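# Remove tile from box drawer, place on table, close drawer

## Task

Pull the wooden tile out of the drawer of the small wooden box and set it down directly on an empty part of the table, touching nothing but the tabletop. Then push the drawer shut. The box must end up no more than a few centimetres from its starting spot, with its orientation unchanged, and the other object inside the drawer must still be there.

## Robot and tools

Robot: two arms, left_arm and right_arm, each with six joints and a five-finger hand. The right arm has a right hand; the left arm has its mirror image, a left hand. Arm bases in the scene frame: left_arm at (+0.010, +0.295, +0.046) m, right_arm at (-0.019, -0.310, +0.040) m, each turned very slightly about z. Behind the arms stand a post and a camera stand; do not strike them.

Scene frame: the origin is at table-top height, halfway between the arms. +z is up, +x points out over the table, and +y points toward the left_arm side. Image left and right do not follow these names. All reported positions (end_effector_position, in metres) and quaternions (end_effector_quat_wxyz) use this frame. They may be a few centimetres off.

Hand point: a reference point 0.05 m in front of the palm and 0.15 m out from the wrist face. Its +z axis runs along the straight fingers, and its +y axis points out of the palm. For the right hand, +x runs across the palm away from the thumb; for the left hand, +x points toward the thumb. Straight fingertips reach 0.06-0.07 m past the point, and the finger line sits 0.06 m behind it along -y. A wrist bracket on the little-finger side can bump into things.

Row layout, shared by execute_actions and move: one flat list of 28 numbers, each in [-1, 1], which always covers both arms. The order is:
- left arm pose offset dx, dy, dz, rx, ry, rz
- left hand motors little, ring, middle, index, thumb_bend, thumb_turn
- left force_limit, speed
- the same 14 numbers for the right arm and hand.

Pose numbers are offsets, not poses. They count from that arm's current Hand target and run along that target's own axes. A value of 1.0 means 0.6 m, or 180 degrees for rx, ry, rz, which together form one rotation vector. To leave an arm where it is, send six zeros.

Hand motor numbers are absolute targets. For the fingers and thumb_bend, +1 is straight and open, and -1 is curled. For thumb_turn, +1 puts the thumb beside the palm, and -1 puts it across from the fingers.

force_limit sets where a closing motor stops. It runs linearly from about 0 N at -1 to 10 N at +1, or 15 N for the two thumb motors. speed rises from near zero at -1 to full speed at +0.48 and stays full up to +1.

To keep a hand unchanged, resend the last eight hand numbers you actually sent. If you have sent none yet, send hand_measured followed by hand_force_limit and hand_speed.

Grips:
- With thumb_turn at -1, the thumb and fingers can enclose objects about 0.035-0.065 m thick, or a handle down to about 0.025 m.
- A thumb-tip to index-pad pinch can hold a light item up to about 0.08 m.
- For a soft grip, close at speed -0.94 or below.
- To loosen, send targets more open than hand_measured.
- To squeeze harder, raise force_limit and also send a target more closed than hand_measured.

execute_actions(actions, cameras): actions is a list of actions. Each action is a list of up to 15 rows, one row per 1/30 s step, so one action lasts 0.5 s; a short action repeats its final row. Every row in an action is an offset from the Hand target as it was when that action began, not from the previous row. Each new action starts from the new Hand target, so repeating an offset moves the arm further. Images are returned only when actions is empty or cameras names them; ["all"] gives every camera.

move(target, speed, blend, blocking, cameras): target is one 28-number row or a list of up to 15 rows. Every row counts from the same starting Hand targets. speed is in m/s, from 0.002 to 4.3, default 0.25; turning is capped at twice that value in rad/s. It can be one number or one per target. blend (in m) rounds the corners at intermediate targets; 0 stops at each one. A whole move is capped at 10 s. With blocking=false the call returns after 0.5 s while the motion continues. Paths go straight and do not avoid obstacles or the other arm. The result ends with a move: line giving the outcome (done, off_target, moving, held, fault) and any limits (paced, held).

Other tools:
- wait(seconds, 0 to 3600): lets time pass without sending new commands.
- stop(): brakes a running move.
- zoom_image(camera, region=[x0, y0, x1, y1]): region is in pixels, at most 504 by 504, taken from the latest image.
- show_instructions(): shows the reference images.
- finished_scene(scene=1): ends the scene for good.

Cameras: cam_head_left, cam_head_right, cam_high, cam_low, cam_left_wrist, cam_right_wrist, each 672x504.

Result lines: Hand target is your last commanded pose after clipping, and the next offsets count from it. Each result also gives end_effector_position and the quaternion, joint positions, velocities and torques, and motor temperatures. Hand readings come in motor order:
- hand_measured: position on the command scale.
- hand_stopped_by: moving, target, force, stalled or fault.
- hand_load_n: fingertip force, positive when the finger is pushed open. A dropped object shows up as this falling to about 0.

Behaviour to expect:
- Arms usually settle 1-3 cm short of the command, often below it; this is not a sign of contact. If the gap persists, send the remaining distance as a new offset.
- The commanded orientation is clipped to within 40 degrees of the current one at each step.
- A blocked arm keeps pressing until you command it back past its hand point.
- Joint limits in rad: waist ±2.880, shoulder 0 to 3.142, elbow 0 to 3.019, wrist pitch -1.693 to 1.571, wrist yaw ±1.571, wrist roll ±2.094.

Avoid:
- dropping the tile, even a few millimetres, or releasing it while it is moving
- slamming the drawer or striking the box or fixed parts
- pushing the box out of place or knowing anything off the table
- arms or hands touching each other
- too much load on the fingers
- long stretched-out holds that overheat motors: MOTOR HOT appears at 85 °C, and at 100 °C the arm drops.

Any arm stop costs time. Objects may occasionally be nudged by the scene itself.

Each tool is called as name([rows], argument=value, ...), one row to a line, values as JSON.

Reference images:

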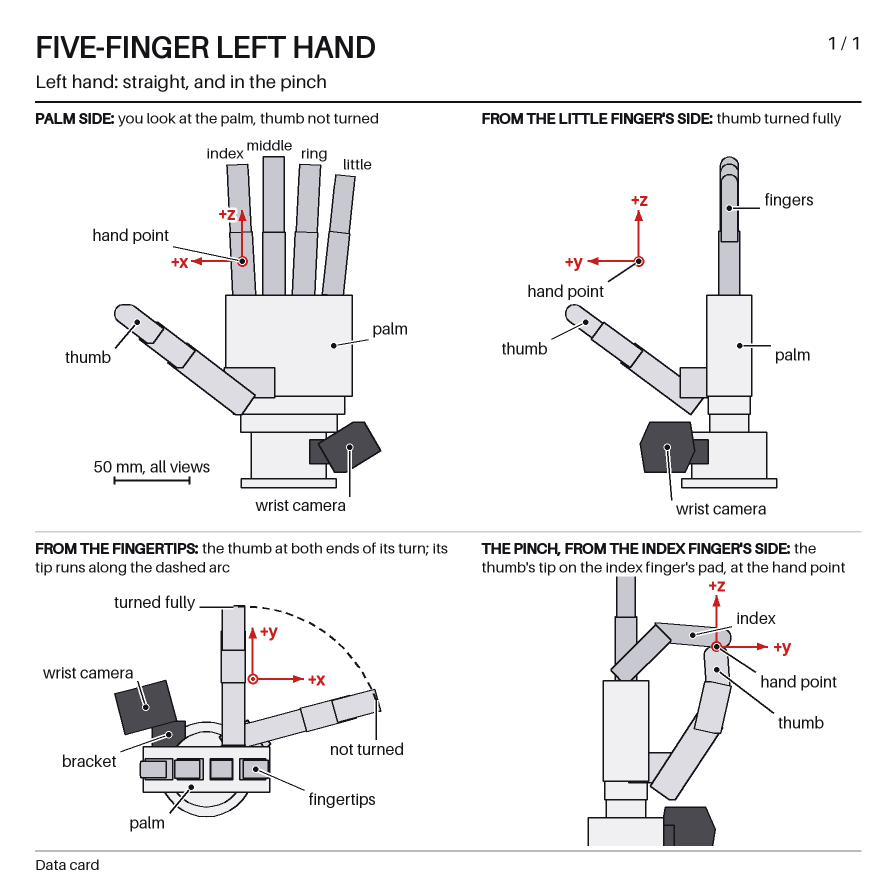

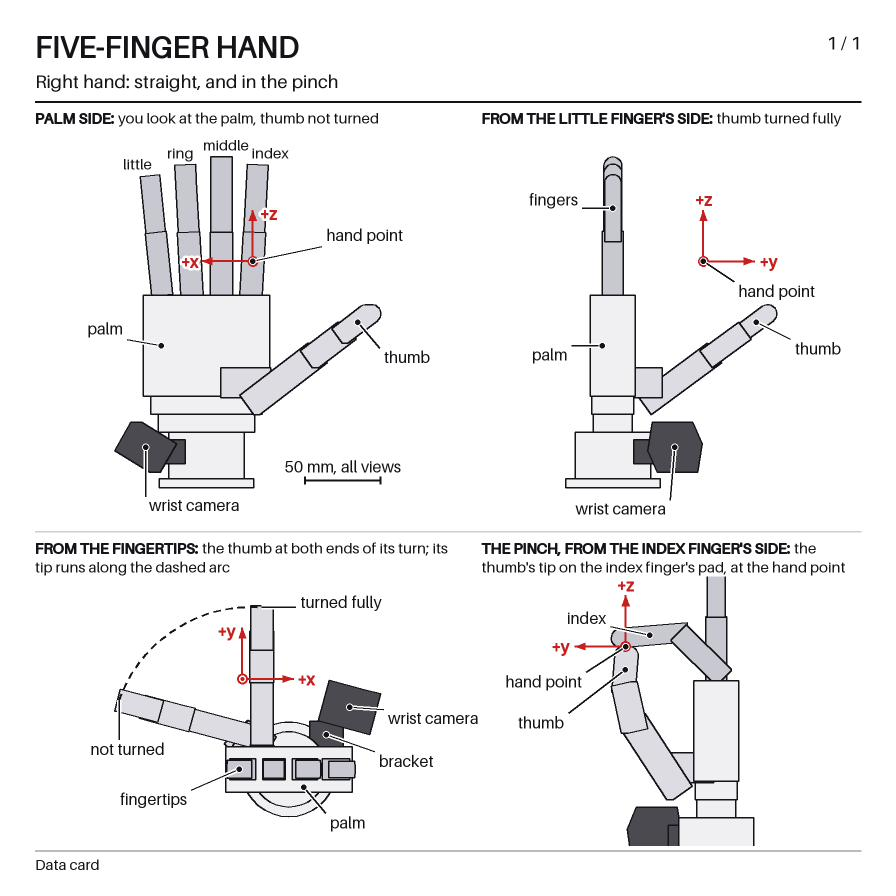

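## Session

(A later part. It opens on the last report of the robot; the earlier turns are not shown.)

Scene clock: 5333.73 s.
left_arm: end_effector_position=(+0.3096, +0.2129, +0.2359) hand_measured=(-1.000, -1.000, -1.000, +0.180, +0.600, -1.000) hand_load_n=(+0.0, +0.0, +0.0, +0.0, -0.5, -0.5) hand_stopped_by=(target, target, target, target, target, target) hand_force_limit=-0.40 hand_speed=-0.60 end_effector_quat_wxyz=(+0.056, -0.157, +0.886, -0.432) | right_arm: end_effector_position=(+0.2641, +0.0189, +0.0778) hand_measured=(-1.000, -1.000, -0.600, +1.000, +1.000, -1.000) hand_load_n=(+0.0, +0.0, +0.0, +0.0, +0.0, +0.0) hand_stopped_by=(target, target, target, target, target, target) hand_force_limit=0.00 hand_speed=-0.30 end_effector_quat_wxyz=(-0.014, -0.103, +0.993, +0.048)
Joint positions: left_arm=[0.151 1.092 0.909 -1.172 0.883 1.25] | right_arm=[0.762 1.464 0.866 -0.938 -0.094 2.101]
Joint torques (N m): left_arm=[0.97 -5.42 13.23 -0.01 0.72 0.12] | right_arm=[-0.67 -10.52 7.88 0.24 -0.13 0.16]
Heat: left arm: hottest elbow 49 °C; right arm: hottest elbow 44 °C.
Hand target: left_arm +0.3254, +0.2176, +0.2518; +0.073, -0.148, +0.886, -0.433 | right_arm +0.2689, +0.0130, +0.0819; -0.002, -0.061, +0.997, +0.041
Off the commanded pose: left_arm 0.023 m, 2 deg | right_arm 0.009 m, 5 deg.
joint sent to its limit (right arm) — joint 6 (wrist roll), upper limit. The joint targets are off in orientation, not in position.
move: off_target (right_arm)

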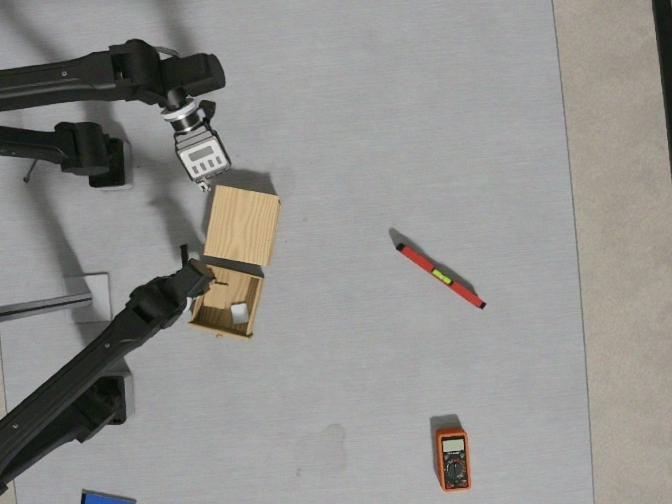

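move(target=[0,0,0,0,0,0,-1,-1,-1,0.18,0.6,-1,-0.4,-0.6,0.0026,-0.0212,-0.0051,0,0,0,-1,-1,-0.6,1,1,-1,0.0,-0.3], speed=0.04, cameras=["cam_high"])

zoom_image(camera="cam_high", region=[180, 250, 280, 350])

Scene clock: 5345.83 s.
left_arm: end_effector_position=(+0.3096, +0.2129, +0.2359) hand_measured=(-1.000, -1.000, -1.000, +0.180, +0.600, -1.000) hand_load_n=(+0.0, +0.0, +0.0, +0.0, +0.0, +0.0) hand_stopped_by=(target, target, target, target, target, target) hand_force_limit=-0.40 hand_speed=-0.60 end_effector_quat_wxyz=(+0.056, -0.157, +0.886, -0.432) | right_arm: end_effector_position=(+0.2649, +0.0066, +0.0802) hand_measured=(-1.000, -1.000, -0.600, +1.000, +1.000, -1.000) hand_load_n=(+0.0, +0.0, +0.0, +0.0, +0.0, +0.0) hand_stopped_by=(target, target, target, target, target, target) hand_force_limit=0.00 hand_speed=-0.30 end_effector_quat_wxyz=(-0.009, -0.093, +0.995, +0.047)
Joint positions: left_arm=[0.151 1.092 0.909 -1.172 0.883 1.25] | right_arm=[0.742 1.435 0.843 -0.94 -0.086 2.101]
Joint torques (N m): left_arm=[0.85 -5.3 13.24 0.01 0.71 0.14] | right_arm=[-0.73 -9.99 7.88 0.1 -0.13 0.17]
Heat: left arm: hottest elbow 49 °C; right arm: hottest elbow 44 °C.
Hand target: left_arm +0.3254, +0.2176, +0.2518; +0.073, -0.148, +0.886, -0.433 | right_arm +0.2689, +0.0000, +0.0839; -0.002, -0.061, +0.997, +0.041
Off the commanded pose: left_arm 0.023 m, 2 deg | right_arm 0.009 m, 4 deg.
joint sent to its limit (right arm) — joint 6 (wrist roll), upper limit. The joint targets still meet the commanded pose.
move: off_target (right_arm)

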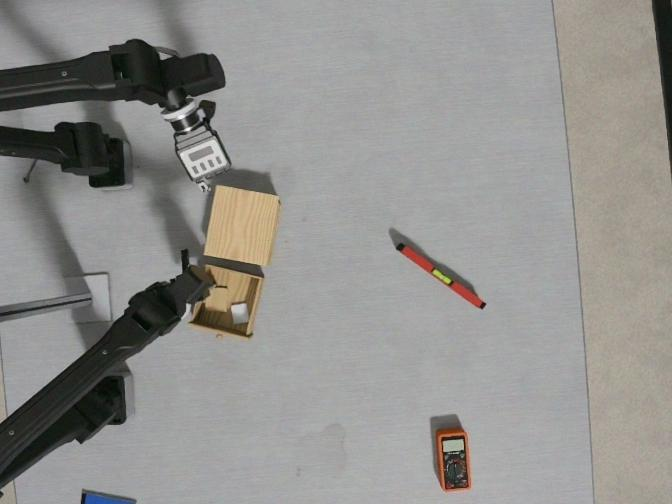

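Scaled by 5.040 from the camera's image (finer frame: 960x720).

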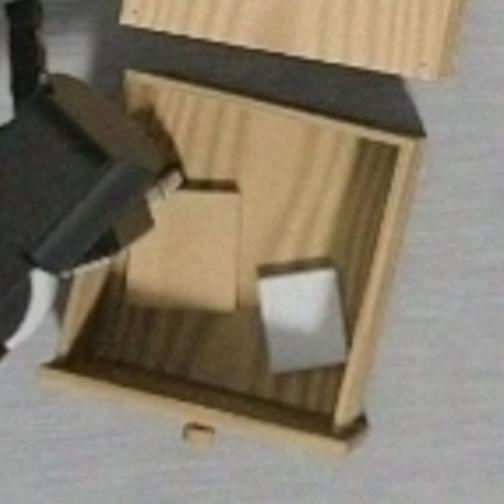

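move(target=[0,0,0,0,0,0,-1,-1,-1,0.18,0.6,-1,-0.4,-0.6,0.0002,-0.0155,-0.0012,0,0,0,-1,-1,-0.6,1,1,-1,0.0,-0.3], speed=0.04, cameras=["cam_high"])

zoom_image(camera="cam_high", region=[180, 250, 280, 350])

Scene clock: 5372.73 s.
left_arm: end_effector_position=(+0.3096, +0.2129, +0.2359) hand_measured=(-1.000, -1.000, -1.000, +0.180, +0.600, -1.000) hand_load_n=(+0.0, +0.0, +0.0, +0.0, +0.0, +0.0) hand_stopped_by=(target, target, target, target, target, target) hand_force_limit=-0.40 hand_speed=-0.60 end_effector_quat_wxyz=(+0.056, -0.157, +0.886, -0.432) | right_arm: end_effector_position=(+0.2661, -0.0027, +0.0802) hand_measured=(-1.000, -1.000, -0.600, +1.000, +1.000, -1.000) hand_load_n=(+0.0, +0.0, +0.0, +0.0, +0.0, +0.0) hand_stopped_by=(target, target, target, target, target, target) hand_force_limit=0.00 hand_speed=-0.30 end_effector_quat_wxyz=(-0.007, -0.085, +0.995, +0.044)
Joint positions: left_arm=[0.151 1.092 0.909 -1.172 0.883 1.25] | right_arm=[0.726 1.419 0.828 -0.94 -0.08 2.101]
Joint torques (N m): left_arm=[0.91 -5.36 13.26 0.02 0.73 0.13] | right_arm=[-0.73 -9.76 7.94 0.08 -0.12 0.17]
Heat: left arm: hottest elbow 49 °C; right arm: hottest elbow 43 °C.
Hand target: left_arm +0.3254, +0.2176, +0.2518; +0.073, -0.148, +0.886, -0.433 | right_arm +0.2699, -0.0094, +0.0838; -0.002, -0.061, +0.997, +0.041
Off the commanded pose: left_arm 0.023 m, 2 deg | right_arm 0.008 m, 3 deg.
joint sent to its limit (right arm) — joint 6 (wrist roll), upper limit. The joint targets still meet the commanded pose.
move: off_target (right_arm)

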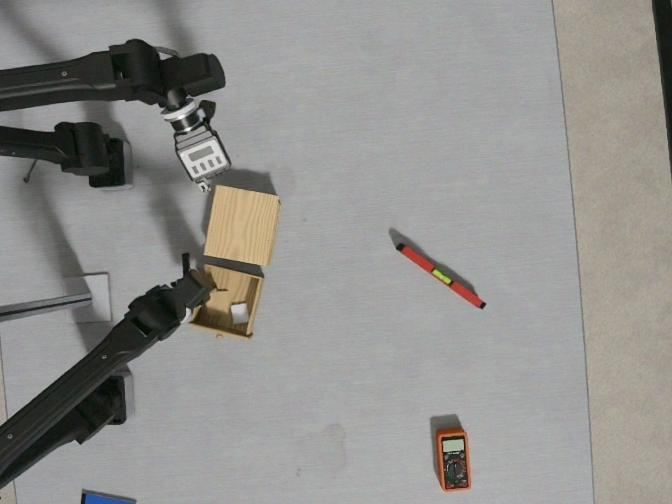

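Scaled by 5.040 from the camera's image (finer frame: 960x720).

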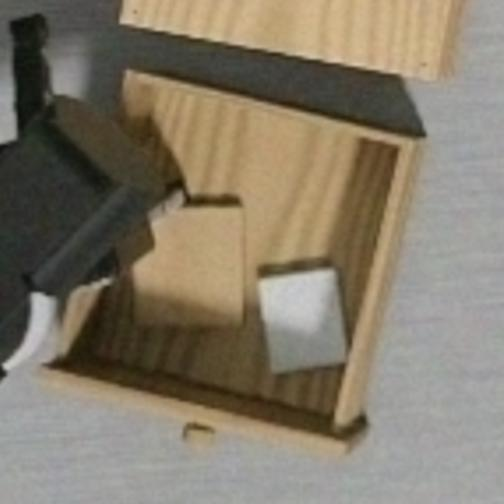

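move([
  [0,0,0,0,0,0,-1,-1,-1,0.18,0.6,-1,-0.4,-0.6,-0.0084,0.01,-0.1328,0,0,0,-1,-1,-0.6,1,1,-1,0.0,-0.3],
  [0,0,0,0,0,0,-1,-1,-1,0.18,0.6,-1,-0.4,-0.6,0.0133,-0.5062,-0.1753,0,0,0,-1,-1,-0.6,1,1,-1,0.0,-0.3],
], speed=0.2, cameras=["cam_high"])

zoom_image(camera="cam_high", region=[180, 250, 280, 350])

Scene clock: 5388.43 s.
left_arm: end_effector_position=(+0.3096, +0.2129, +0.2359) hand_measured=(-1.000, -1.000, -1.000, +0.180, +0.600, -1.000) hand_load_n=(+0.0, +0.0, +0.0, +0.0, +0.0, +0.0) hand_stopped_by=(target, target, target, target, target, target) hand_force_limit=-0.40 hand_speed=-0.60 end_effector_quat_wxyz=(+0.056, -0.157, +0.886, -0.432) | right_arm: end_effector_position=(+0.2840, -0.3126, +0.1479) hand_measured=(-1.000, -1.000, -0.600, +1.000, +1.000, -1.000) hand_load_n=(+0.0, +0.0, +0.0, +0.0, +0.0, +0.0) hand_stopped_by=(target, target, target, target, target, target) hand_force_limit=0.00 hand_speed=-0.30 end_effector_quat_wxyz=(-0.020, -0.057, +0.997, +0.046)
Joint positions: left_arm=[0.151 1.092 0.909 -1.172 0.883 1.25] | right_arm=[-0.252 1.203 0.833 -1.269 -0.073 1.174]
Joint torques (N m): left_arm=[0.79 -5.19 13.27 -0.06 0.71 0.11] | right_arm=[-0.15 -5.36 13.37 -0.16 -0.26 -0.1]
Heat: left arm: hottest elbow 49 °C; right arm: hottest elbow 44 °C.
Hand target: left_arm +0.3254, +0.2176, +0.2518; +0.073, -0.148, +0.886, -0.433 | right_arm +0.3000, -0.3194, +0.1636; -0.002, -0.061, +0.997, +0.041
Off the commanded pose: left_arm 0.023 m, 2 deg | right_arm 0.024 m, 2 deg.
move: off_target (right_arm)

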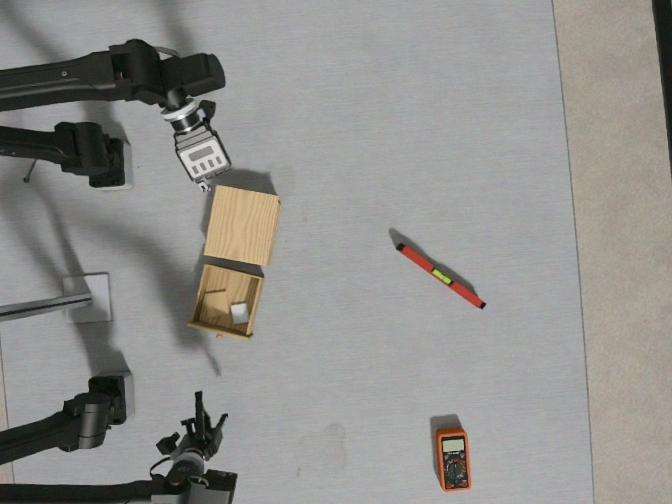

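Scaled by 5.040 from the camera's image (finer frame: 960x720).

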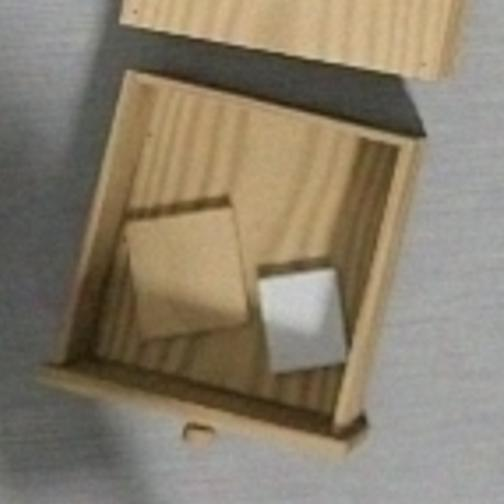

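move(target=[0,0,0,0,0,0,-1,-1,-1,0.18,0.6,-1,-0.4,-0.6,-0.027,0.41,0.0337,0,0,0,-1,-1,-0.6,1,1,-1,0.0,-0.3], speed=0.2, cameras=["cam_high","cam_head_right"])

zoom_image(camera="cam_high", region=[180, 250, 280, 350])

zoom_image(camera="cam_head_right", region=[220, 250, 340, 370])

Scene clock: 5452.83 s.
left_arm: end_effector_position=(+0.3096, +0.2129, +0.2359) hand_measured=(-1.000, -1.000, -1.000, +0.180, +0.600, -1.000) hand_load_n=(+0.0, +0.0, +0.0, +0.0, +0.0, +0.0) hand_stopped_by=(target, target, target, target, target, target) hand_force_limit=-0.40 hand_speed=-0.60 end_effector_quat_wxyz=(+0.056, -0.157, +0.886, -0.432) | right_arm: end_effector_position=(+0.2689, -0.0849, +0.1478) hand_measured=(-1.000, -1.000, -0.600, +1.000, +1.000, -1.000) hand_load_n=(+0.0, +0.0, +0.0, +0.0, +0.0, +0.0) hand_stopped_by=(target, target, target, target, target, target) hand_force_limit=0.00 hand_speed=-0.30 end_effector_quat_wxyz=(-0.022, -0.062, +0.997, +0.033)
Joint positions: left_arm=[0.151 1.092 0.909 -1.172 0.883 1.25] | right_arm=[0.527 1.225 0.857 -1.216 -0.079 1.945]
Joint torques (N m): left_arm=[0.85 -5.19 13.27 -0.01 0.71 0.11] | right_arm=[1.2 -5.66 13.35 0.59 -0.13 0.13]
Heat: left arm: hottest elbow 50 °C; right arm: hottest elbow 49 °C.
Hand target: left_arm +0.3254, +0.2176, +0.2518; +0.073, -0.148, +0.886, -0.433 | right_arm +0.2860, -0.0724, +0.1639; -0.002, -0.061, +0.997, +0.041
Off the commanded pose: left_arm 0.023 m, 2 deg | right_arm 0.026 m, 3 deg.
move: off_target (right_arm)
Images, in order (width x height): cam_head_right 672x504, cam_high 672x504.

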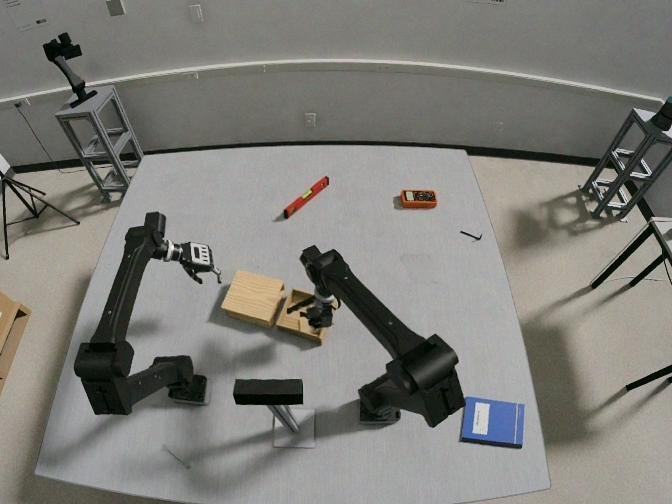

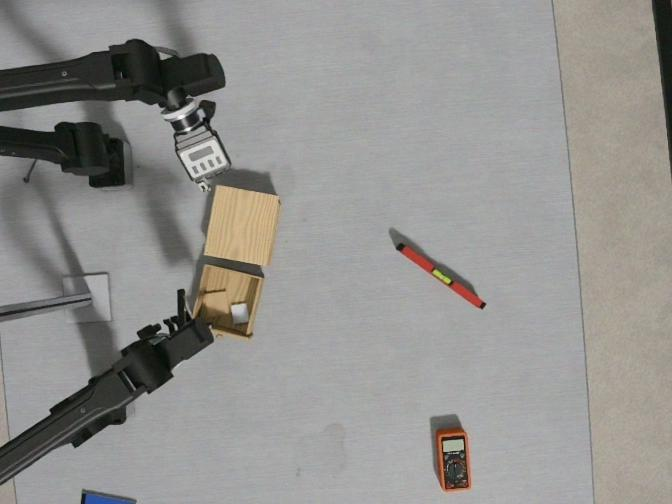

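Scaled by 5.040 from the camera's image (finer frame: 960x720).

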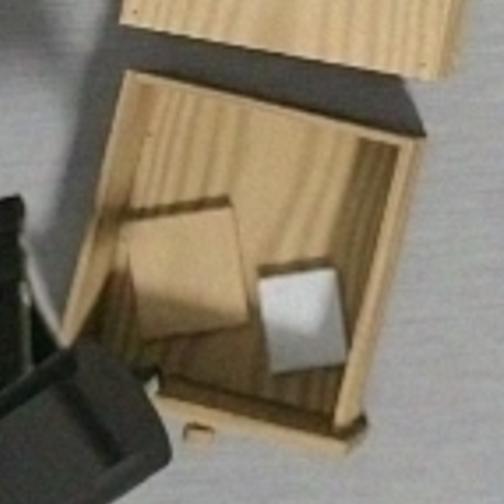

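Scaled by 4.200 from the camera's image (finer frame: 960x720).

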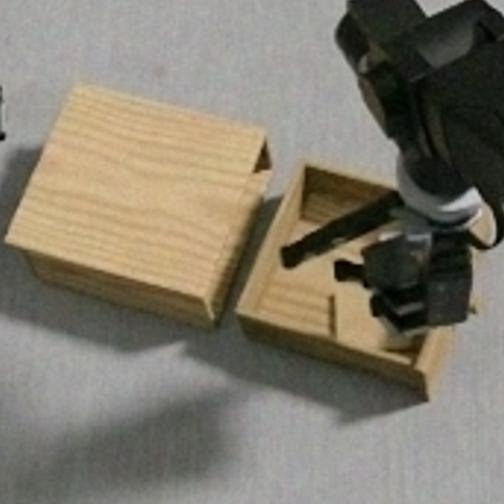

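move(target=[0,0,0,0,0,0,-1,-1,-1,0.18,0.6,-1,-0.4,-0.6,0.011,-0.011,0.0475,0,0,0,-1,-1,-0.6,1,1,-1,0.0,-0.3], speed=0.1, cameras=["cam_high"])

zoom_image(camera="cam_high", region=[180, 250, 280, 350])

Scene clock: 5467.70 s.
left_arm: end_effector_position=(+0.3096, +0.2129, +0.2359) hand_measured=(-1.000, -1.000, -1.000, +0.180, +0.600, -1.000) hand_load_n=(+0.0, +0.0, +0.0, +0.0, +0.0, +0.0) hand_stopped_by=(target, target, target, target, target, target) hand_force_limit=-0.40 hand_speed=-0.60 end_effector_quat_wxyz=(+0.056, -0.157, +0.886, -0.432) | right_arm: end_effector_position=(+0.2795, -0.0793, +0.1379) hand_measured=(-1.000, -1.000, -0.600, +1.000, +1.000, -1.000) hand_load_n=(+0.0, +0.0, +0.0, +0.0, +0.0, +0.0) hand_stopped_by=(target, target, target, target, target, target) hand_force_limit=0.00 hand_speed=-0.30 end_effector_quat_wxyz=(-0.002, -0.063, +0.997, +0.042)
Joint positions: left_arm=[0.151 1.092 0.909 -1.172 0.883 1.25] | right_arm=[0.527 1.239 0.833 -1.133 -0.078 1.946]
Joint torques (N m): left_arm=[0.85 -5.3 13.27 -0.02 0.71 0.12] | right_arm=[0.91 -5.83 9.03 0.73 -0.13 0.13]
Heat: left arm: hottest elbow 50 °C; right arm: hottest elbow 49 °C.
Hand target: left_arm +0.3254, +0.2176, +0.2518; +0.073, -0.148, +0.886, -0.433 | right_arm +0.2800, -0.0774, +0.1348; -0.002, -0.061, +0.997, +0.041
Off the commanded pose: left_arm 0.023 m, 2 deg | right_arm 0.004 m, 0 deg.
move: done

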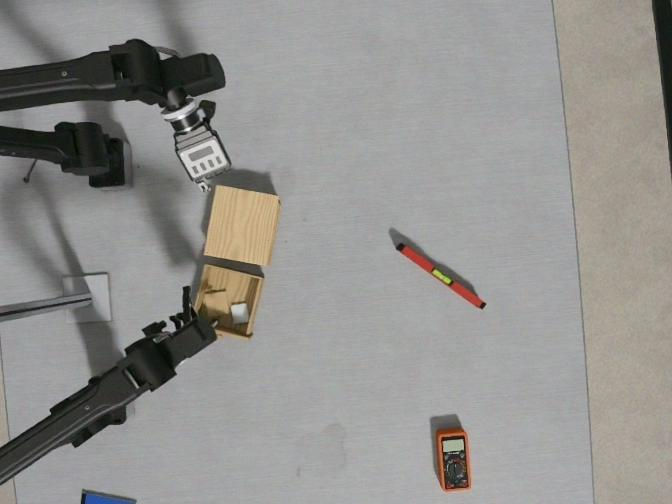

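Scaled by 5.040 from the camera's image (finer frame: 960x720).

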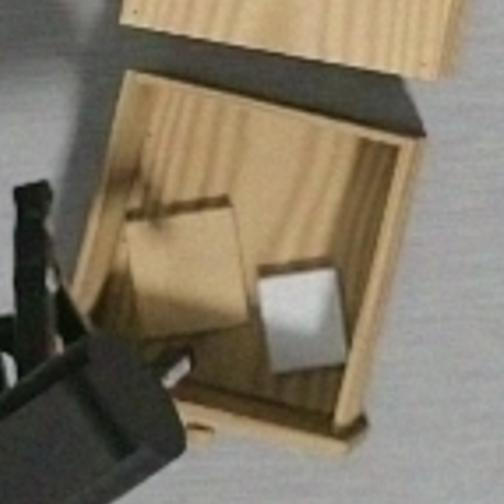

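move(target=[0,0,0,0,0,0,-1,-1,-1,0.18,0.6,-1,-0.4,-0.6,0.002,-0.0086,0.0861,0,0,0,-1,-1,-0.6,1,1,-1,0.0,-0.3], speed=0.08, cameras=["cam_high"])

zoom_image(camera="cam_high", region=[180, 250, 280, 350])

Scene clock: 5483.93 s.
left_arm: end_effector_position=(+0.3096, +0.2129, +0.2359) hand_measured=(-1.000, -1.000, -1.000, +0.180, +0.600, -1.000) hand_load_n=(+0.0, +0.0, +0.5, +0.0, +0.0, +0.0) hand_stopped_by=(target, target, target, target, target, target) hand_force_limit=-0.40 hand_speed=-0.60 end_effector_quat_wxyz=(+0.056, -0.157, +0.886, -0.432) | right_arm: end_effector_position=(+0.2788, -0.0797, +0.0856) hand_measured=(-1.000, -1.000, -0.600, +1.000, +1.000, -1.000) hand_load_n=(+0.0, +0.0, +0.0, +0.0, +0.0, +0.0) hand_stopped_by=(target, target, target, target, target, target) hand_force_limit=0.00 hand_speed=-0.30 end_effector_quat_wxyz=(-0.002, -0.063, +0.997, +0.042)
Joint positions: left_arm=[0.151 1.092 0.909 -1.172 0.883 1.25] | right_arm=[0.527 1.314 0.744 -0.969 -0.078 1.946]
Joint torques (N m): left_arm=[0.97 -5.42 13.24 0.03 0.7 0.13] | right_arm=[0.79 -6.36 8.23 0.72 -0.13 0.12]
Heat: left arm: hottest elbow 50 °C; right arm: hottest elbow 48 °C.
Hand target: left_arm +0.3254, +0.2176, +0.2518; +0.073, -0.148, +0.886, -0.433 | right_arm +0.2790, -0.0784, +0.0829; -0.002, -0.061, +0.997, +0.041
Off the commanded pose: left_arm 0.023 m, 2 deg | right_arm 0.003 m, 0 deg.
move: done

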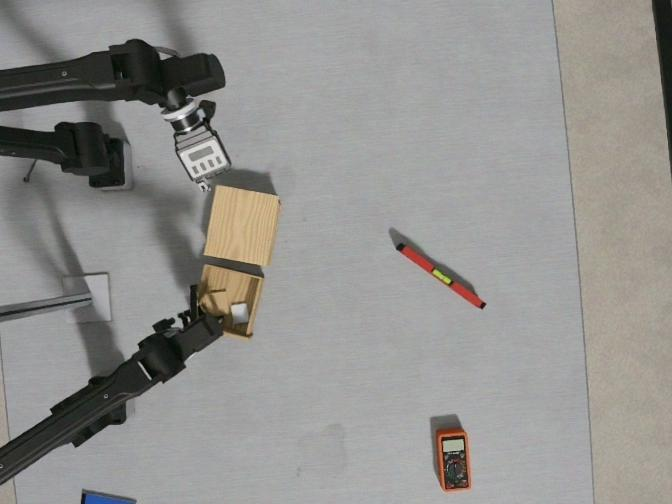

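Scaled by 5.040 from the camera's image (finer frame: 960x720).

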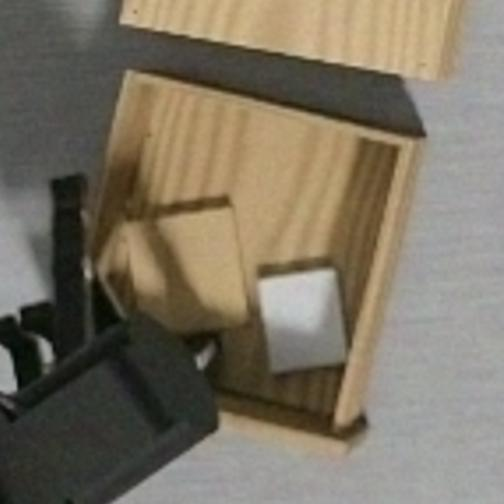

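move(target=[0,0,0,0,0,0,-1,-1,-1,0.18,0.6,-1,-0.4,-0.6,0.0,-0.001,0.0108,0,0,0,-1,-1,-0.6,1,1,-1,0.0,-0.3], speed=0.08)

Scene clock: 5491.77 s.
left_arm: end_effector_position=(+0.3096, +0.2129, +0.2359) hand_measured=(-1.000, -1.000, -1.000, +0.180, +0.600, -1.000) hand_load_n=(+0.0, +0.0, +0.0, +0.0, +0.0, +0.0) hand_stopped_by=(target, target, target, target, target, target) hand_force_limit=-0.40 hand_speed=-0.60 end_effector_quat_wxyz=(+0.056, -0.157, +0.886, -0.432) | right_arm: end_effector_position=(+0.2795, -0.0793, +0.0804) hand_measured=(-1.000, -1.000, -0.600, +1.000, +1.000, -1.000) hand_load_n=(+0.0, +0.0, +0.0, +0.0, +0.0, +0.0) hand_stopped_by=(target, target, target, target, target, target) hand_force_limit=0.00 hand_speed=-0.30 end_effector_quat_wxyz=(-0.001, -0.063, +0.997, +0.043)
Joint positions: left_arm=[0.151 1.092 0.909 -1.172 0.883 1.25] | right_arm=[0.527 1.324 0.736 -0.947 -0.078 1.946]
Joint torques (N m): left_arm=[1.03 -5.36 13.29 0.03 0.71 0.13] | right_arm=[0.85 -6.24 7.98 0.73 -0.13 0.12]
Heat: left arm: hottest elbow 50 °C; right arm: hottest elbow 47 °C.
Hand target: left_arm +0.3254, +0.2176, +0.2518; +0.073, -0.148, +0.886, -0.433 | right_arm +0.2790, -0.0785, +0.0763; -0.002, -0.061, +0.997, +0.041
Off the commanded pose: left_arm 0.023 m, 2 deg | right_arm 0.004 m, 0 deg.
move: done

move(target=[0,0,0,0,0,0,-1,-1,-1,0.18,0.6,-1,-0.4,-0.6,-0.0061,0.0504,-0.0075,0,0,0,-1,-1,-0.6,1,1,-1,0.0,-0.3], speed=0.04, cameras=["cam_high"])

zoom_image(camera="cam_high", region=[180, 250, 280, 350])

Scene clock: 5502.73 s.
left_arm: end_effector_position=(+0.3096, +0.2129, +0.2359) hand_measured=(-1.000, -1.000, -1.000, +0.180, +0.600, -1.000) hand_load_n=(+0.0, +0.0, +0.0, +0.0, +0.0, +0.0) hand_stopped_by=(target, target, target, target, target, target) hand_force_limit=-0.40 hand_speed=-0.60 end_effector_quat_wxyz=(+0.056, -0.157, +0.886, -0.432) | right_arm: end_effector_position=(+0.2713, -0.0599, +0.0781) hand_measured=(-1.000, -1.000, -0.600, +1.000, +1.000, -1.000) hand_load_n=(+0.0, +0.0, +0.0, +0.0, +0.0, +0.0) hand_stopped_by=(target, target, target, target, target, target) hand_force_limit=0.00 hand_speed=-0.30 end_effector_quat_wxyz=(-0.005, -0.060, +0.997, +0.039)
Joint positions: left_arm=[0.151 1.092 0.909 -1.172 0.883 1.25] | right_arm=[0.594 1.341 0.746 -0.947 -0.074 2.019]
Joint torques (N m): left_arm=[0.85 -5.25 13.22 -0.06 0.71 0.12] | right_arm=[1.67 -5.71 11.29 0.12 -0.18 0.16]
Heat: left arm: hottest elbow 50 °C; right arm: hottest elbow 46 °C.
Hand target: left_arm +0.3254, +0.2176, +0.2518; +0.073, -0.148, +0.886, -0.433 | right_arm +0.2789, -0.0485, +0.0834; -0.002, -0.061, +0.997, +0.041
Off the commanded pose: left_arm 0.023 m, 2 deg | right_arm 0.015 m, 0 deg.
move: off_target (right_arm)

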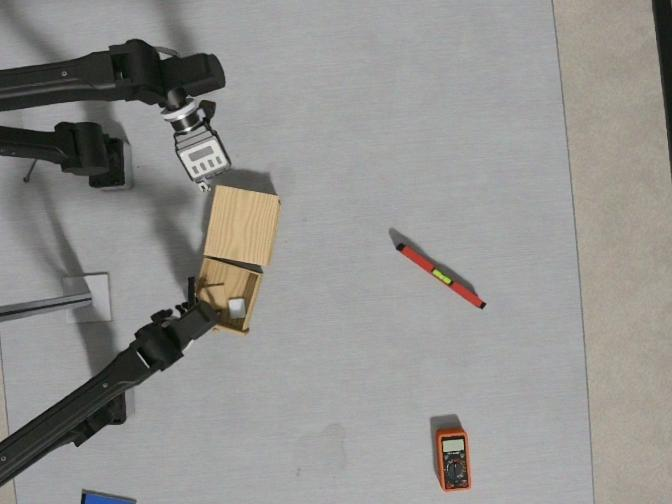

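Scaled by 5.040 from the camera's image (finer frame: 960x720).

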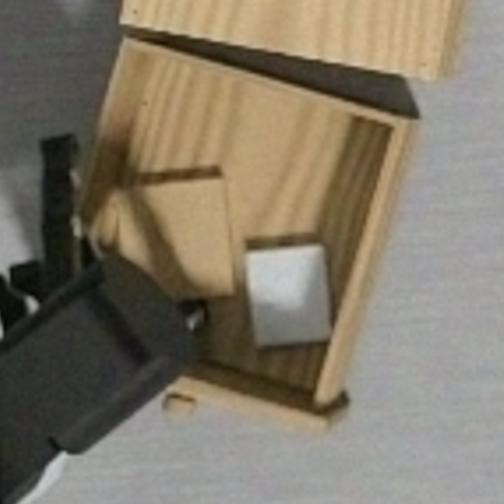

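move(target=[0,0,0,0,0,0,-1,-1,-1,0.18,0.6,-1,-0.4,-0.6,0.0,0.001,-0.0116,0,0,0,-1,-1,-0.6,1,1,-1,0.0,-0.3], speed=0.05)

Scene clock: 5519.67 s.
left_arm: end_effector_position=(+0.3096, +0.2129, +0.2359) hand_measured=(-1.000, -1.000, -1.000, +0.180, +0.600, -1.000) hand_load_n=(+0.0, +0.5, +0.0, +0.0, +0.0, +0.0) hand_stopped_by=(target, target, target, target, target, target) hand_force_limit=-0.40 hand_speed=-0.60 end_effector_quat_wxyz=(+0.056, -0.157, +0.886, -0.432) | right_arm: end_effector_position=(+0.2679, -0.0621, +0.0779) hand_measured=(-1.000, -1.000, -0.600, +1.000, +1.000, -1.000) hand_load_n=(+0.0, +0.5, +0.0, +0.0, +0.0, +0.0) hand_stopped_by=(target, target, target, target, target, target) hand_force_limit=0.00 hand_speed=-0.30 end_effector_quat_wxyz=(-0.013, -0.060, +0.998, +0.035)
Joint positions: left_arm=[0.151 1.092 0.909 -1.172 0.883 1.25] | right_arm=[0.594 1.341 0.749 -0.968 -0.074 2.019]
Joint torques (N m): left_arm=[0.73 -5.25 13.26 0.01 0.7 0.13] | right_arm=[1.73 -6.71 11.92 0.03 -0.19 0.17]
Heat: left arm: hottest elbow 50 °C; right arm: hottest elbow 45 °C.
Hand target: left_arm +0.3254, +0.2176, +0.2518; +0.073, -0.148, +0.886, -0.433 | right_arm +0.2788, -0.0485, +0.0903; -0.002, -0.061, +0.997, +0.041
Off the commanded pose: left_arm 0.023 m, 2 deg | right_arm 0.021 m, 1 deg.
move: off_target (right_arm)

move(target=[0,0,0,0,0,0,-1,-1,-1,0.18,0.6,-1,-0.4,-0.6,0.0,0.0014,-0.0166,0,0,0,-1,-1,-0.6,1,1,-1,0.0,-0.3], speed=0.05, cameras=["cam_high"])

zoom_image(camera="cam_high", region=[180, 250, 280, 350])

Scene clock: 5526.83 s.
left_arm: end_effector_position=(+0.3096, +0.2129, +0.2359) hand_measured=(-1.000, -1.000, -1.000, +0.180, +0.600, -1.000) hand_load_n=(+0.0, +0.5, +0.0, +0.5, +0.0, +0.0) hand_stopped_by=(target, target, target, target, target, target) hand_force_limit=-0.40 hand_speed=-0.60 end_effector_quat_wxyz=(+0.056, -0.157, +0.886, -0.432) | right_arm: end_effector_position=(+0.2659, -0.0633, +0.0811) hand_measured=(-1.000, -1.000, -0.600, +1.000, +1.000, -1.000) hand_load_n=(+0.0, +0.0, -0.5, +0.0, +0.0, +0.0) hand_stopped_by=(target, target, target, target, target, target) hand_force_limit=0.00 hand_speed=-0.30 end_effector_quat_wxyz=(-0.021, -0.059, +0.998, +0.030)
Joint positions: left_arm=[0.151 1.092 0.909 -1.172 0.883 1.25] | right_arm=[0.594 1.341 0.762 -1 -0.074 2.019]
Joint torques (N m): left_arm=[0.97 -5.3 13.22 -0.01 0.72 0.13] | right_arm=[1.67 -8.12 12.07 -0.02 -0.2 0.17]
Heat: left arm: hottest elbow 50 °C; right arm: hottest elbow 46 °C.
Hand target: left_arm +0.3254, +0.2176, +0.2518; +0.073, -0.148, +0.886, -0.433 | right_arm +0.2789, -0.0484, +0.1004; -0.002, -0.061, +0.997, +0.041
Off the commanded pose: left_arm 0.023 m, 2 deg | right_arm 0.027 m, 3 deg.
move: off_target (right_arm)

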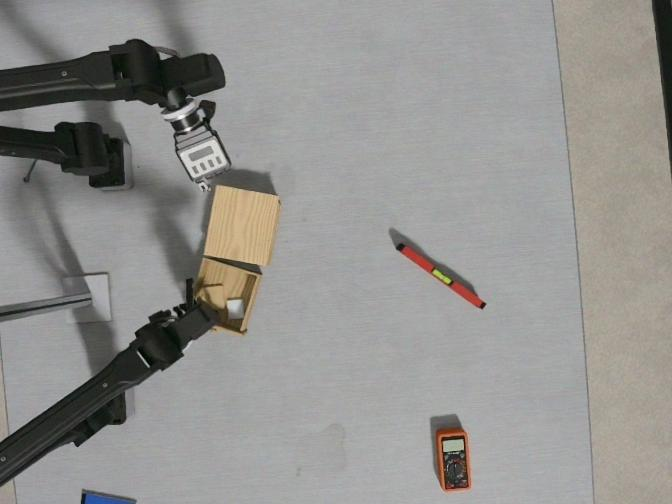

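Scaled by 5.040 from the camera's image (finer frame: 960x720).

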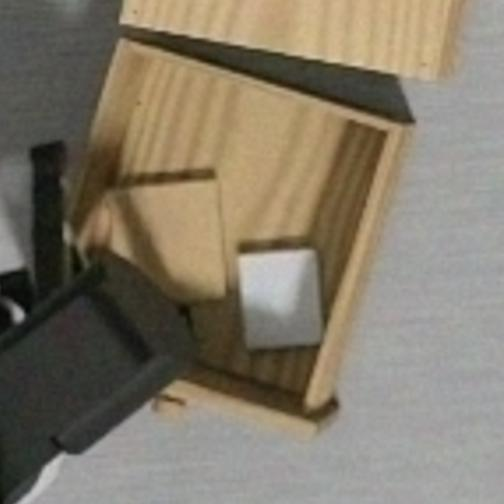

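move(target=[0,0,0,0,0,0,-1,-1,-1,0.18,0.6,-1,-0.4,-0.6,0.0,0.005,-0.06,0,0,0,-1,-1,-0.6,1,1,-1,0.0,-0.3], speed=0.15, cameras=["cam_high"])

zoom_image(camera="cam_high", region=[180, 250, 280, 350])

Scene clock: 5540.63 s.
left_arm: end_effector_position=(+0.3096, +0.2129, +0.2359) hand_measured=(-1.000, -1.000, -1.000, +0.180, +0.600, -1.000) hand_load_n=(+0.0, +0.0, +0.0, +0.0, +0.0, +0.0) hand_stopped_by=(target, target, target, target, target, target) hand_force_limit=-0.40 hand_speed=-0.60 end_effector_quat_wxyz=(+0.056, -0.157, +0.886, -0.432) | right_arm: end_effector_position=(+0.2695, -0.0611, +0.1207) hand_measured=(-1.000, -1.000, -0.600, +1.000, +1.000, -1.000) hand_load_n=(+0.0, +0.0, +0.0, +0.0, -0.5, +0.0) hand_stopped_by=(target, target, target, target, target, target) hand_force_limit=0.00 hand_speed=-0.30 end_effector_quat_wxyz=(-0.016, -0.059, +0.998, +0.033)
Joint positions: left_arm=[0.151 1.092 0.909 -1.172 0.883 1.25] | right_arm=[0.594 1.283 0.827 -1.111 -0.074 2.019]
Joint torques (N m): left_arm=[0.67 -5.19 13.26 0.02 0.7 0.14] | right_arm=[1.67 -7.12 12.3 0.01 -0.19 0.17]
Heat: left arm: hottest elbow 50 °C; right arm: hottest elbow 46 °C.
Hand target: left_arm +0.3254, +0.2176, +0.2518; +0.073, -0.148, +0.886, -0.433 | right_arm +0.2788, -0.0484, +0.1364; -0.002, -0.061, +0.997, +0.041
Off the commanded pose: left_arm 0.023 m, 2 deg | right_arm 0.022 m, 2 deg.
move: off_target (right_arm)

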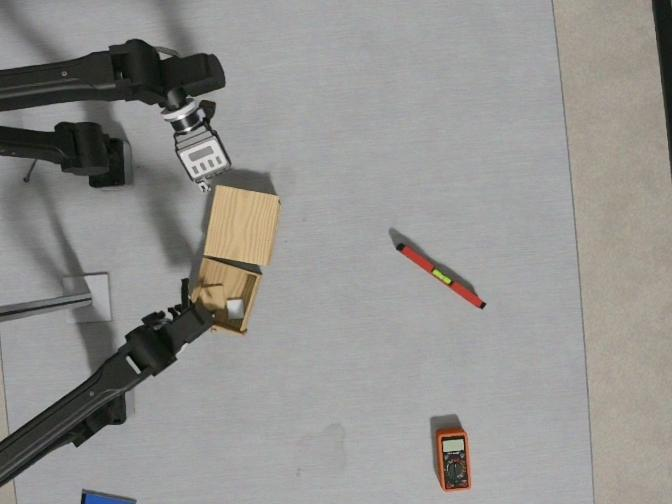

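Scaled by 5.040 from the camera's image (finer frame: 960x720).

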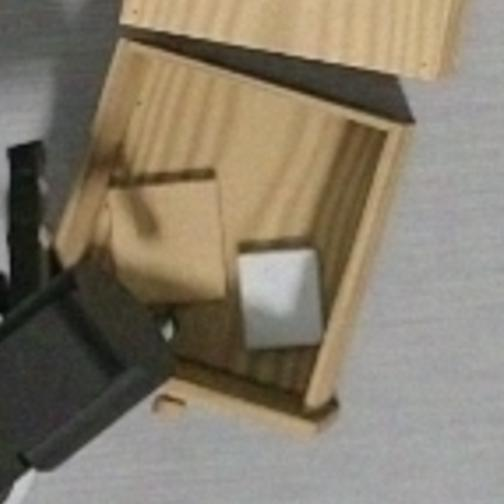

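move(target=[0,0,0,0,0,0,-1,-1,-1,0.18,0.6,-1,-0.4,-0.6,0.01,-0.25,-0.03,0,0,0,-1,-1,-0.6,1,1,-1,0.0,-0.3], speed=0.2, cameras=["cam_high"])

zoom_image(camera="cam_high", region=[180, 250, 280, 350])

Scene clock: 5556.30 s.
left_arm: end_effector_position=(+0.3096, +0.2129, +0.2359) hand_measured=(-1.000, -1.000, -1.000, +0.180, +0.600, -1.000) hand_load_n=(+0.0, +0.0, +0.5, +0.0, +0.0, +0.0) hand_stopped_by=(target, target, target, target, target, target) hand_force_limit=-0.40 hand_speed=-0.60 end_effector_quat_wxyz=(+0.056, -0.157, +0.886, -0.432) | right_arm: end_effector_position=(+0.2926, -0.1963, +0.1393) hand_measured=(-1.000, -1.000, -0.600, +1.000, +1.000, -1.000) hand_load_n=(+0.0, +0.0, +0.0, +0.0, +0.0, +0.0) hand_stopped_by=(target, target, target, target, target, target) hand_force_limit=0.00 hand_speed=-0.30 end_effector_quat_wxyz=(-0.004, -0.059, +0.997, +0.040)
Joint positions: left_arm=[0.151 1.092 0.909 -1.172 0.883 1.25] | right_arm=[0.149 1.177 0.79 -1.185 -0.08 1.574]
Joint torques (N m): left_arm=[0.97 -5.13 13.26 0.01 0.71 0.12] | right_arm=[-0.26 -6.18 9.17 -0.01 -0.27 -0.11]
Heat: left arm: hottest elbow 50 °C; right arm: hottest elbow 47 °C.
Hand target: left_arm +0.3254, +0.2176, +0.2518; +0.073, -0.148, +0.886, -0.433 | right_arm +0.2914, -0.1991, +0.1421; -0.002, -0.061, +0.997, +0.041
Off the commanded pose: left_arm 0.023 m, 2 deg | right_arm 0.004 m, 0 deg.
move: done

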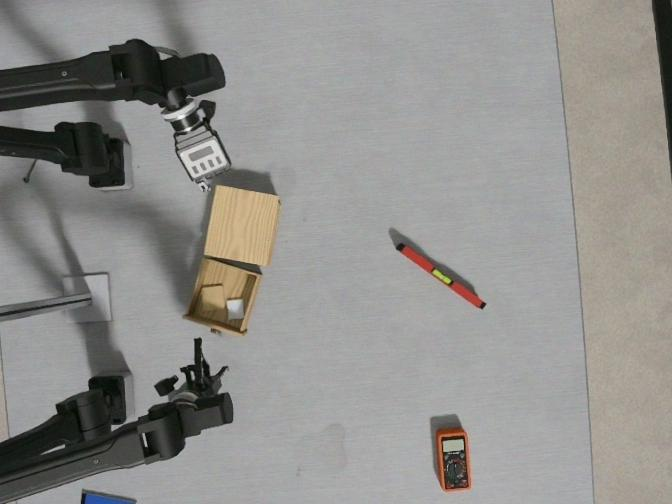

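Scaled by 5.040 from the camera's image (finer frame: 960x720).

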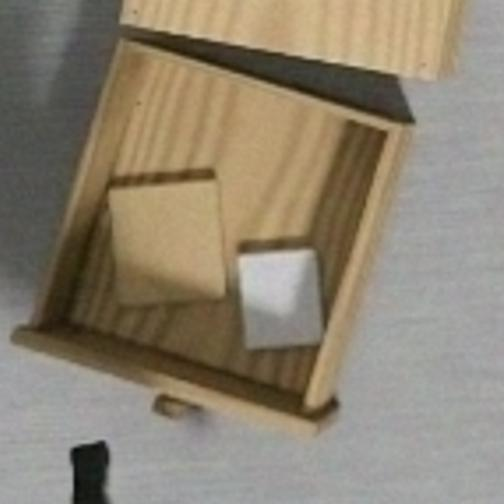

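move(target=[0,0,0,0,0,0,-1,-1,-1,0.18,0.6,-1,-0.4,-0.6,0.0197,0.2415,0.0032,0,0,0,-1,-1,-0.6,1,1,-1,0.0,-0.3], speed=0.15)

Scene clock: 5605.07 s.
left_arm: end_effector_position=(+0.3096, +0.2129, +0.2359) hand_measured=(-1.000, -1.000, -1.000, +0.180, +0.600, -1.000) hand_load_n=(+0.0, +0.0, +0.0, +0.0, +0.0, +0.0) hand_stopped_by=(target, target, target, target, target, target) hand_force_limit=-0.40 hand_speed=-0.60 end_effector_quat_wxyz=(+0.056, -0.157, +0.886, -0.432) | right_arm: end_effector_position=(+0.2457, -0.0711, +0.1360) hand_measured=(-1.000, -1.000, -0.600, +1.000, +1.000, -1.000) hand_load_n=(+0.0, +0.0, +0.5, +0.0, +0.0, +0.0) hand_stopped_by=(target, target, target, target, target, target) hand_force_limit=0.00 hand_speed=-0.30 end_effector_quat_wxyz=(-0.022, -0.062, +0.997, +0.031)
Joint positions: left_arm=[0.151 1.092 0.909 -1.172 0.883 1.25] | right_arm=[0.606 1.2 0.804 -1.182 -0.076 2.026]
Joint torques (N m): left_arm=[0.79 -5.3 13.2 0.01 0.71 0.12] | right_arm=[1.32 -5.07 13.27 0.64 -0.12 0.17]
Heat: left arm: hottest elbow 50 °C; right arm: hottest elbow 45 °C.
Hand target: left_arm +0.3254, +0.2176, +0.2518; +0.073, -0.148, +0.886, -0.433 | right_arm +0.2620, -0.0569, +0.1520; -0.002, -0.061, +0.997, +0.041
Off the commanded pose: left_arm 0.023 m, 2 deg | right_arm 0.027 m, 3 deg.
move: off_target (right_arm)

move(target=[0,0,0,0,0,0,-1,-1,-1,0.18,0.6,-1,-0.4,-0.6,0.0037,-0.019,0.077,0,0,0,-1,-1,-0.6,1,1,-1,0.0,-0.3], speed=0.1, cameras=["cam_high","cam_head_right","cam_head_left"])

zoom_image(camera="cam_high", region=[180, 250, 280, 350])

zoom_image(camera="cam_head_right", region=[260, 270, 340, 350])

Scene clock: 5618.63 s.
left_arm: end_effector_position=(+0.3096, +0.2129, +0.2359) hand_measured=(-1.000, -1.000, -1.000, +0.180, +0.600, -1.000) hand_load_n=(+0.0, +0.0, +0.0, +0.0, +0.0, +0.0) hand_stopped_by=(target, target, target, target, target, target) hand_force_limit=-0.40 hand_speed=-0.60 end_effector_quat_wxyz=(+0.056, -0.157, +0.886, -0.432) | right_arm: end_effector_position=(+0.2574, -0.0635, +0.1065) hand_measured=(-1.000, -1.000, -0.600, +1.000, +1.000, -1.000) hand_load_n=(+0.0, +0.0, +0.0, +0.0, +0.0, +0.5) hand_stopped_by=(target, target, target, target, target, target) hand_force_limit=0.00 hand_speed=-0.30 end_effector_quat_wxyz=(-0.004, -0.063, +0.997, +0.041)
Joint positions: left_arm=[0.151 1.092 0.909 -1.172 0.883 1.25] | right_arm=[0.606 1.253 0.755 -1.039 -0.076 2.026]
Joint torques (N m): left_arm=[0.85 -5.25 13.26 -0.01 0.71 0.12] | right_arm=[0.03 -5.89 8.77 0.73 -0.13 0]
Heat: left arm: hottest elbow 50 °C; right arm: hottest elbow 46 °C.
Hand target: left_arm +0.3254, +0.2176, +0.2518; +0.073, -0.148, +0.886, -0.433 | right_arm +0.2607, -0.0647, +0.1051; -0.002, -0.061, +0.997, +0.041
Off the commanded pose: left_arm 0.023 m, 2 deg | right_arm 0.004 m, 0 deg.
move: done
Images, in order (width x height): cam_head_left 672x504, cam_head_right 672x504, cam_high 672x504.

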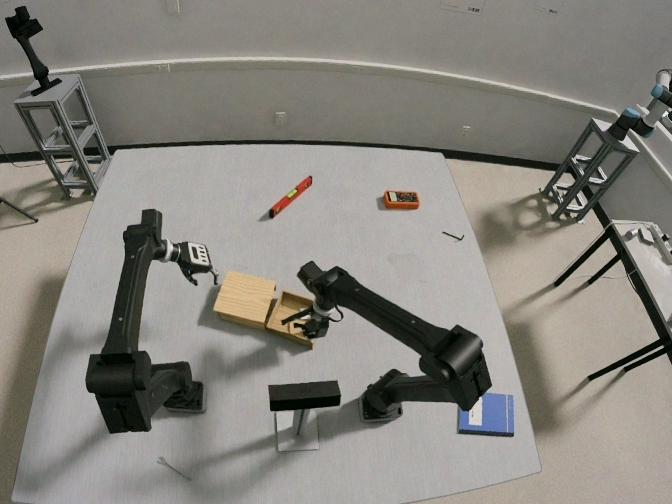

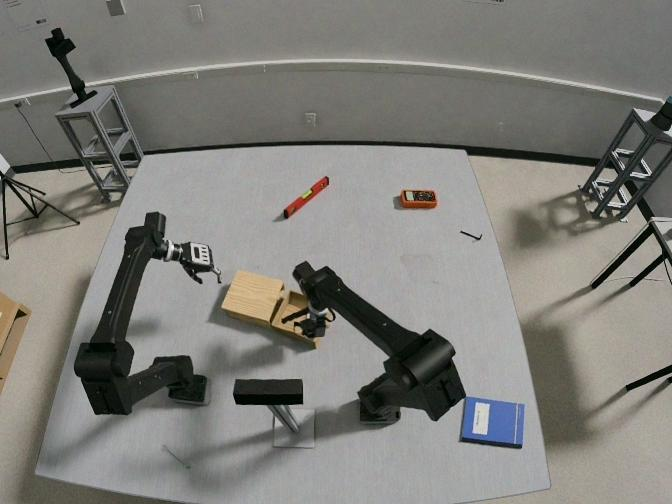

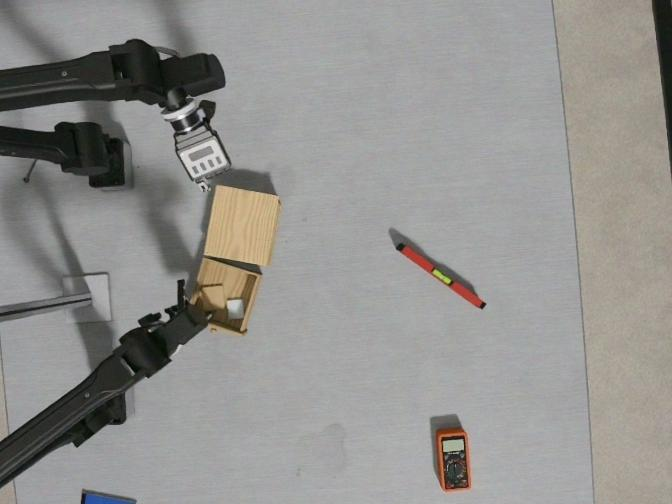

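Scaled by 5.040 from the camera's image (finer frame: 960x720).

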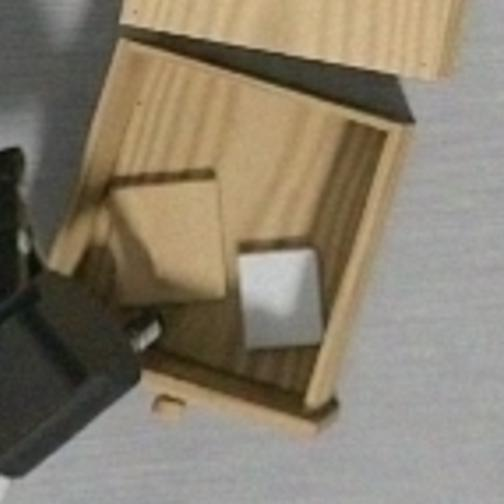

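Scaled by 6.300 from the camera's image (finer frame: 960x720).

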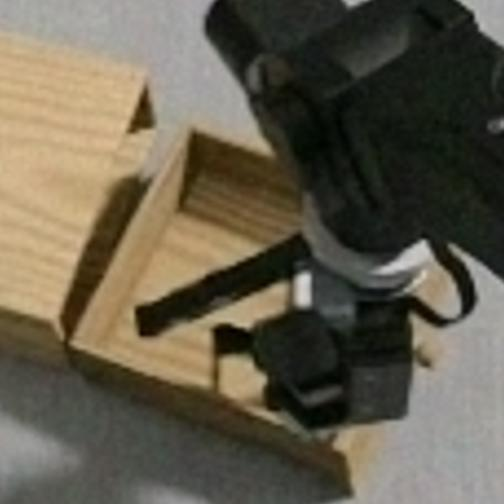

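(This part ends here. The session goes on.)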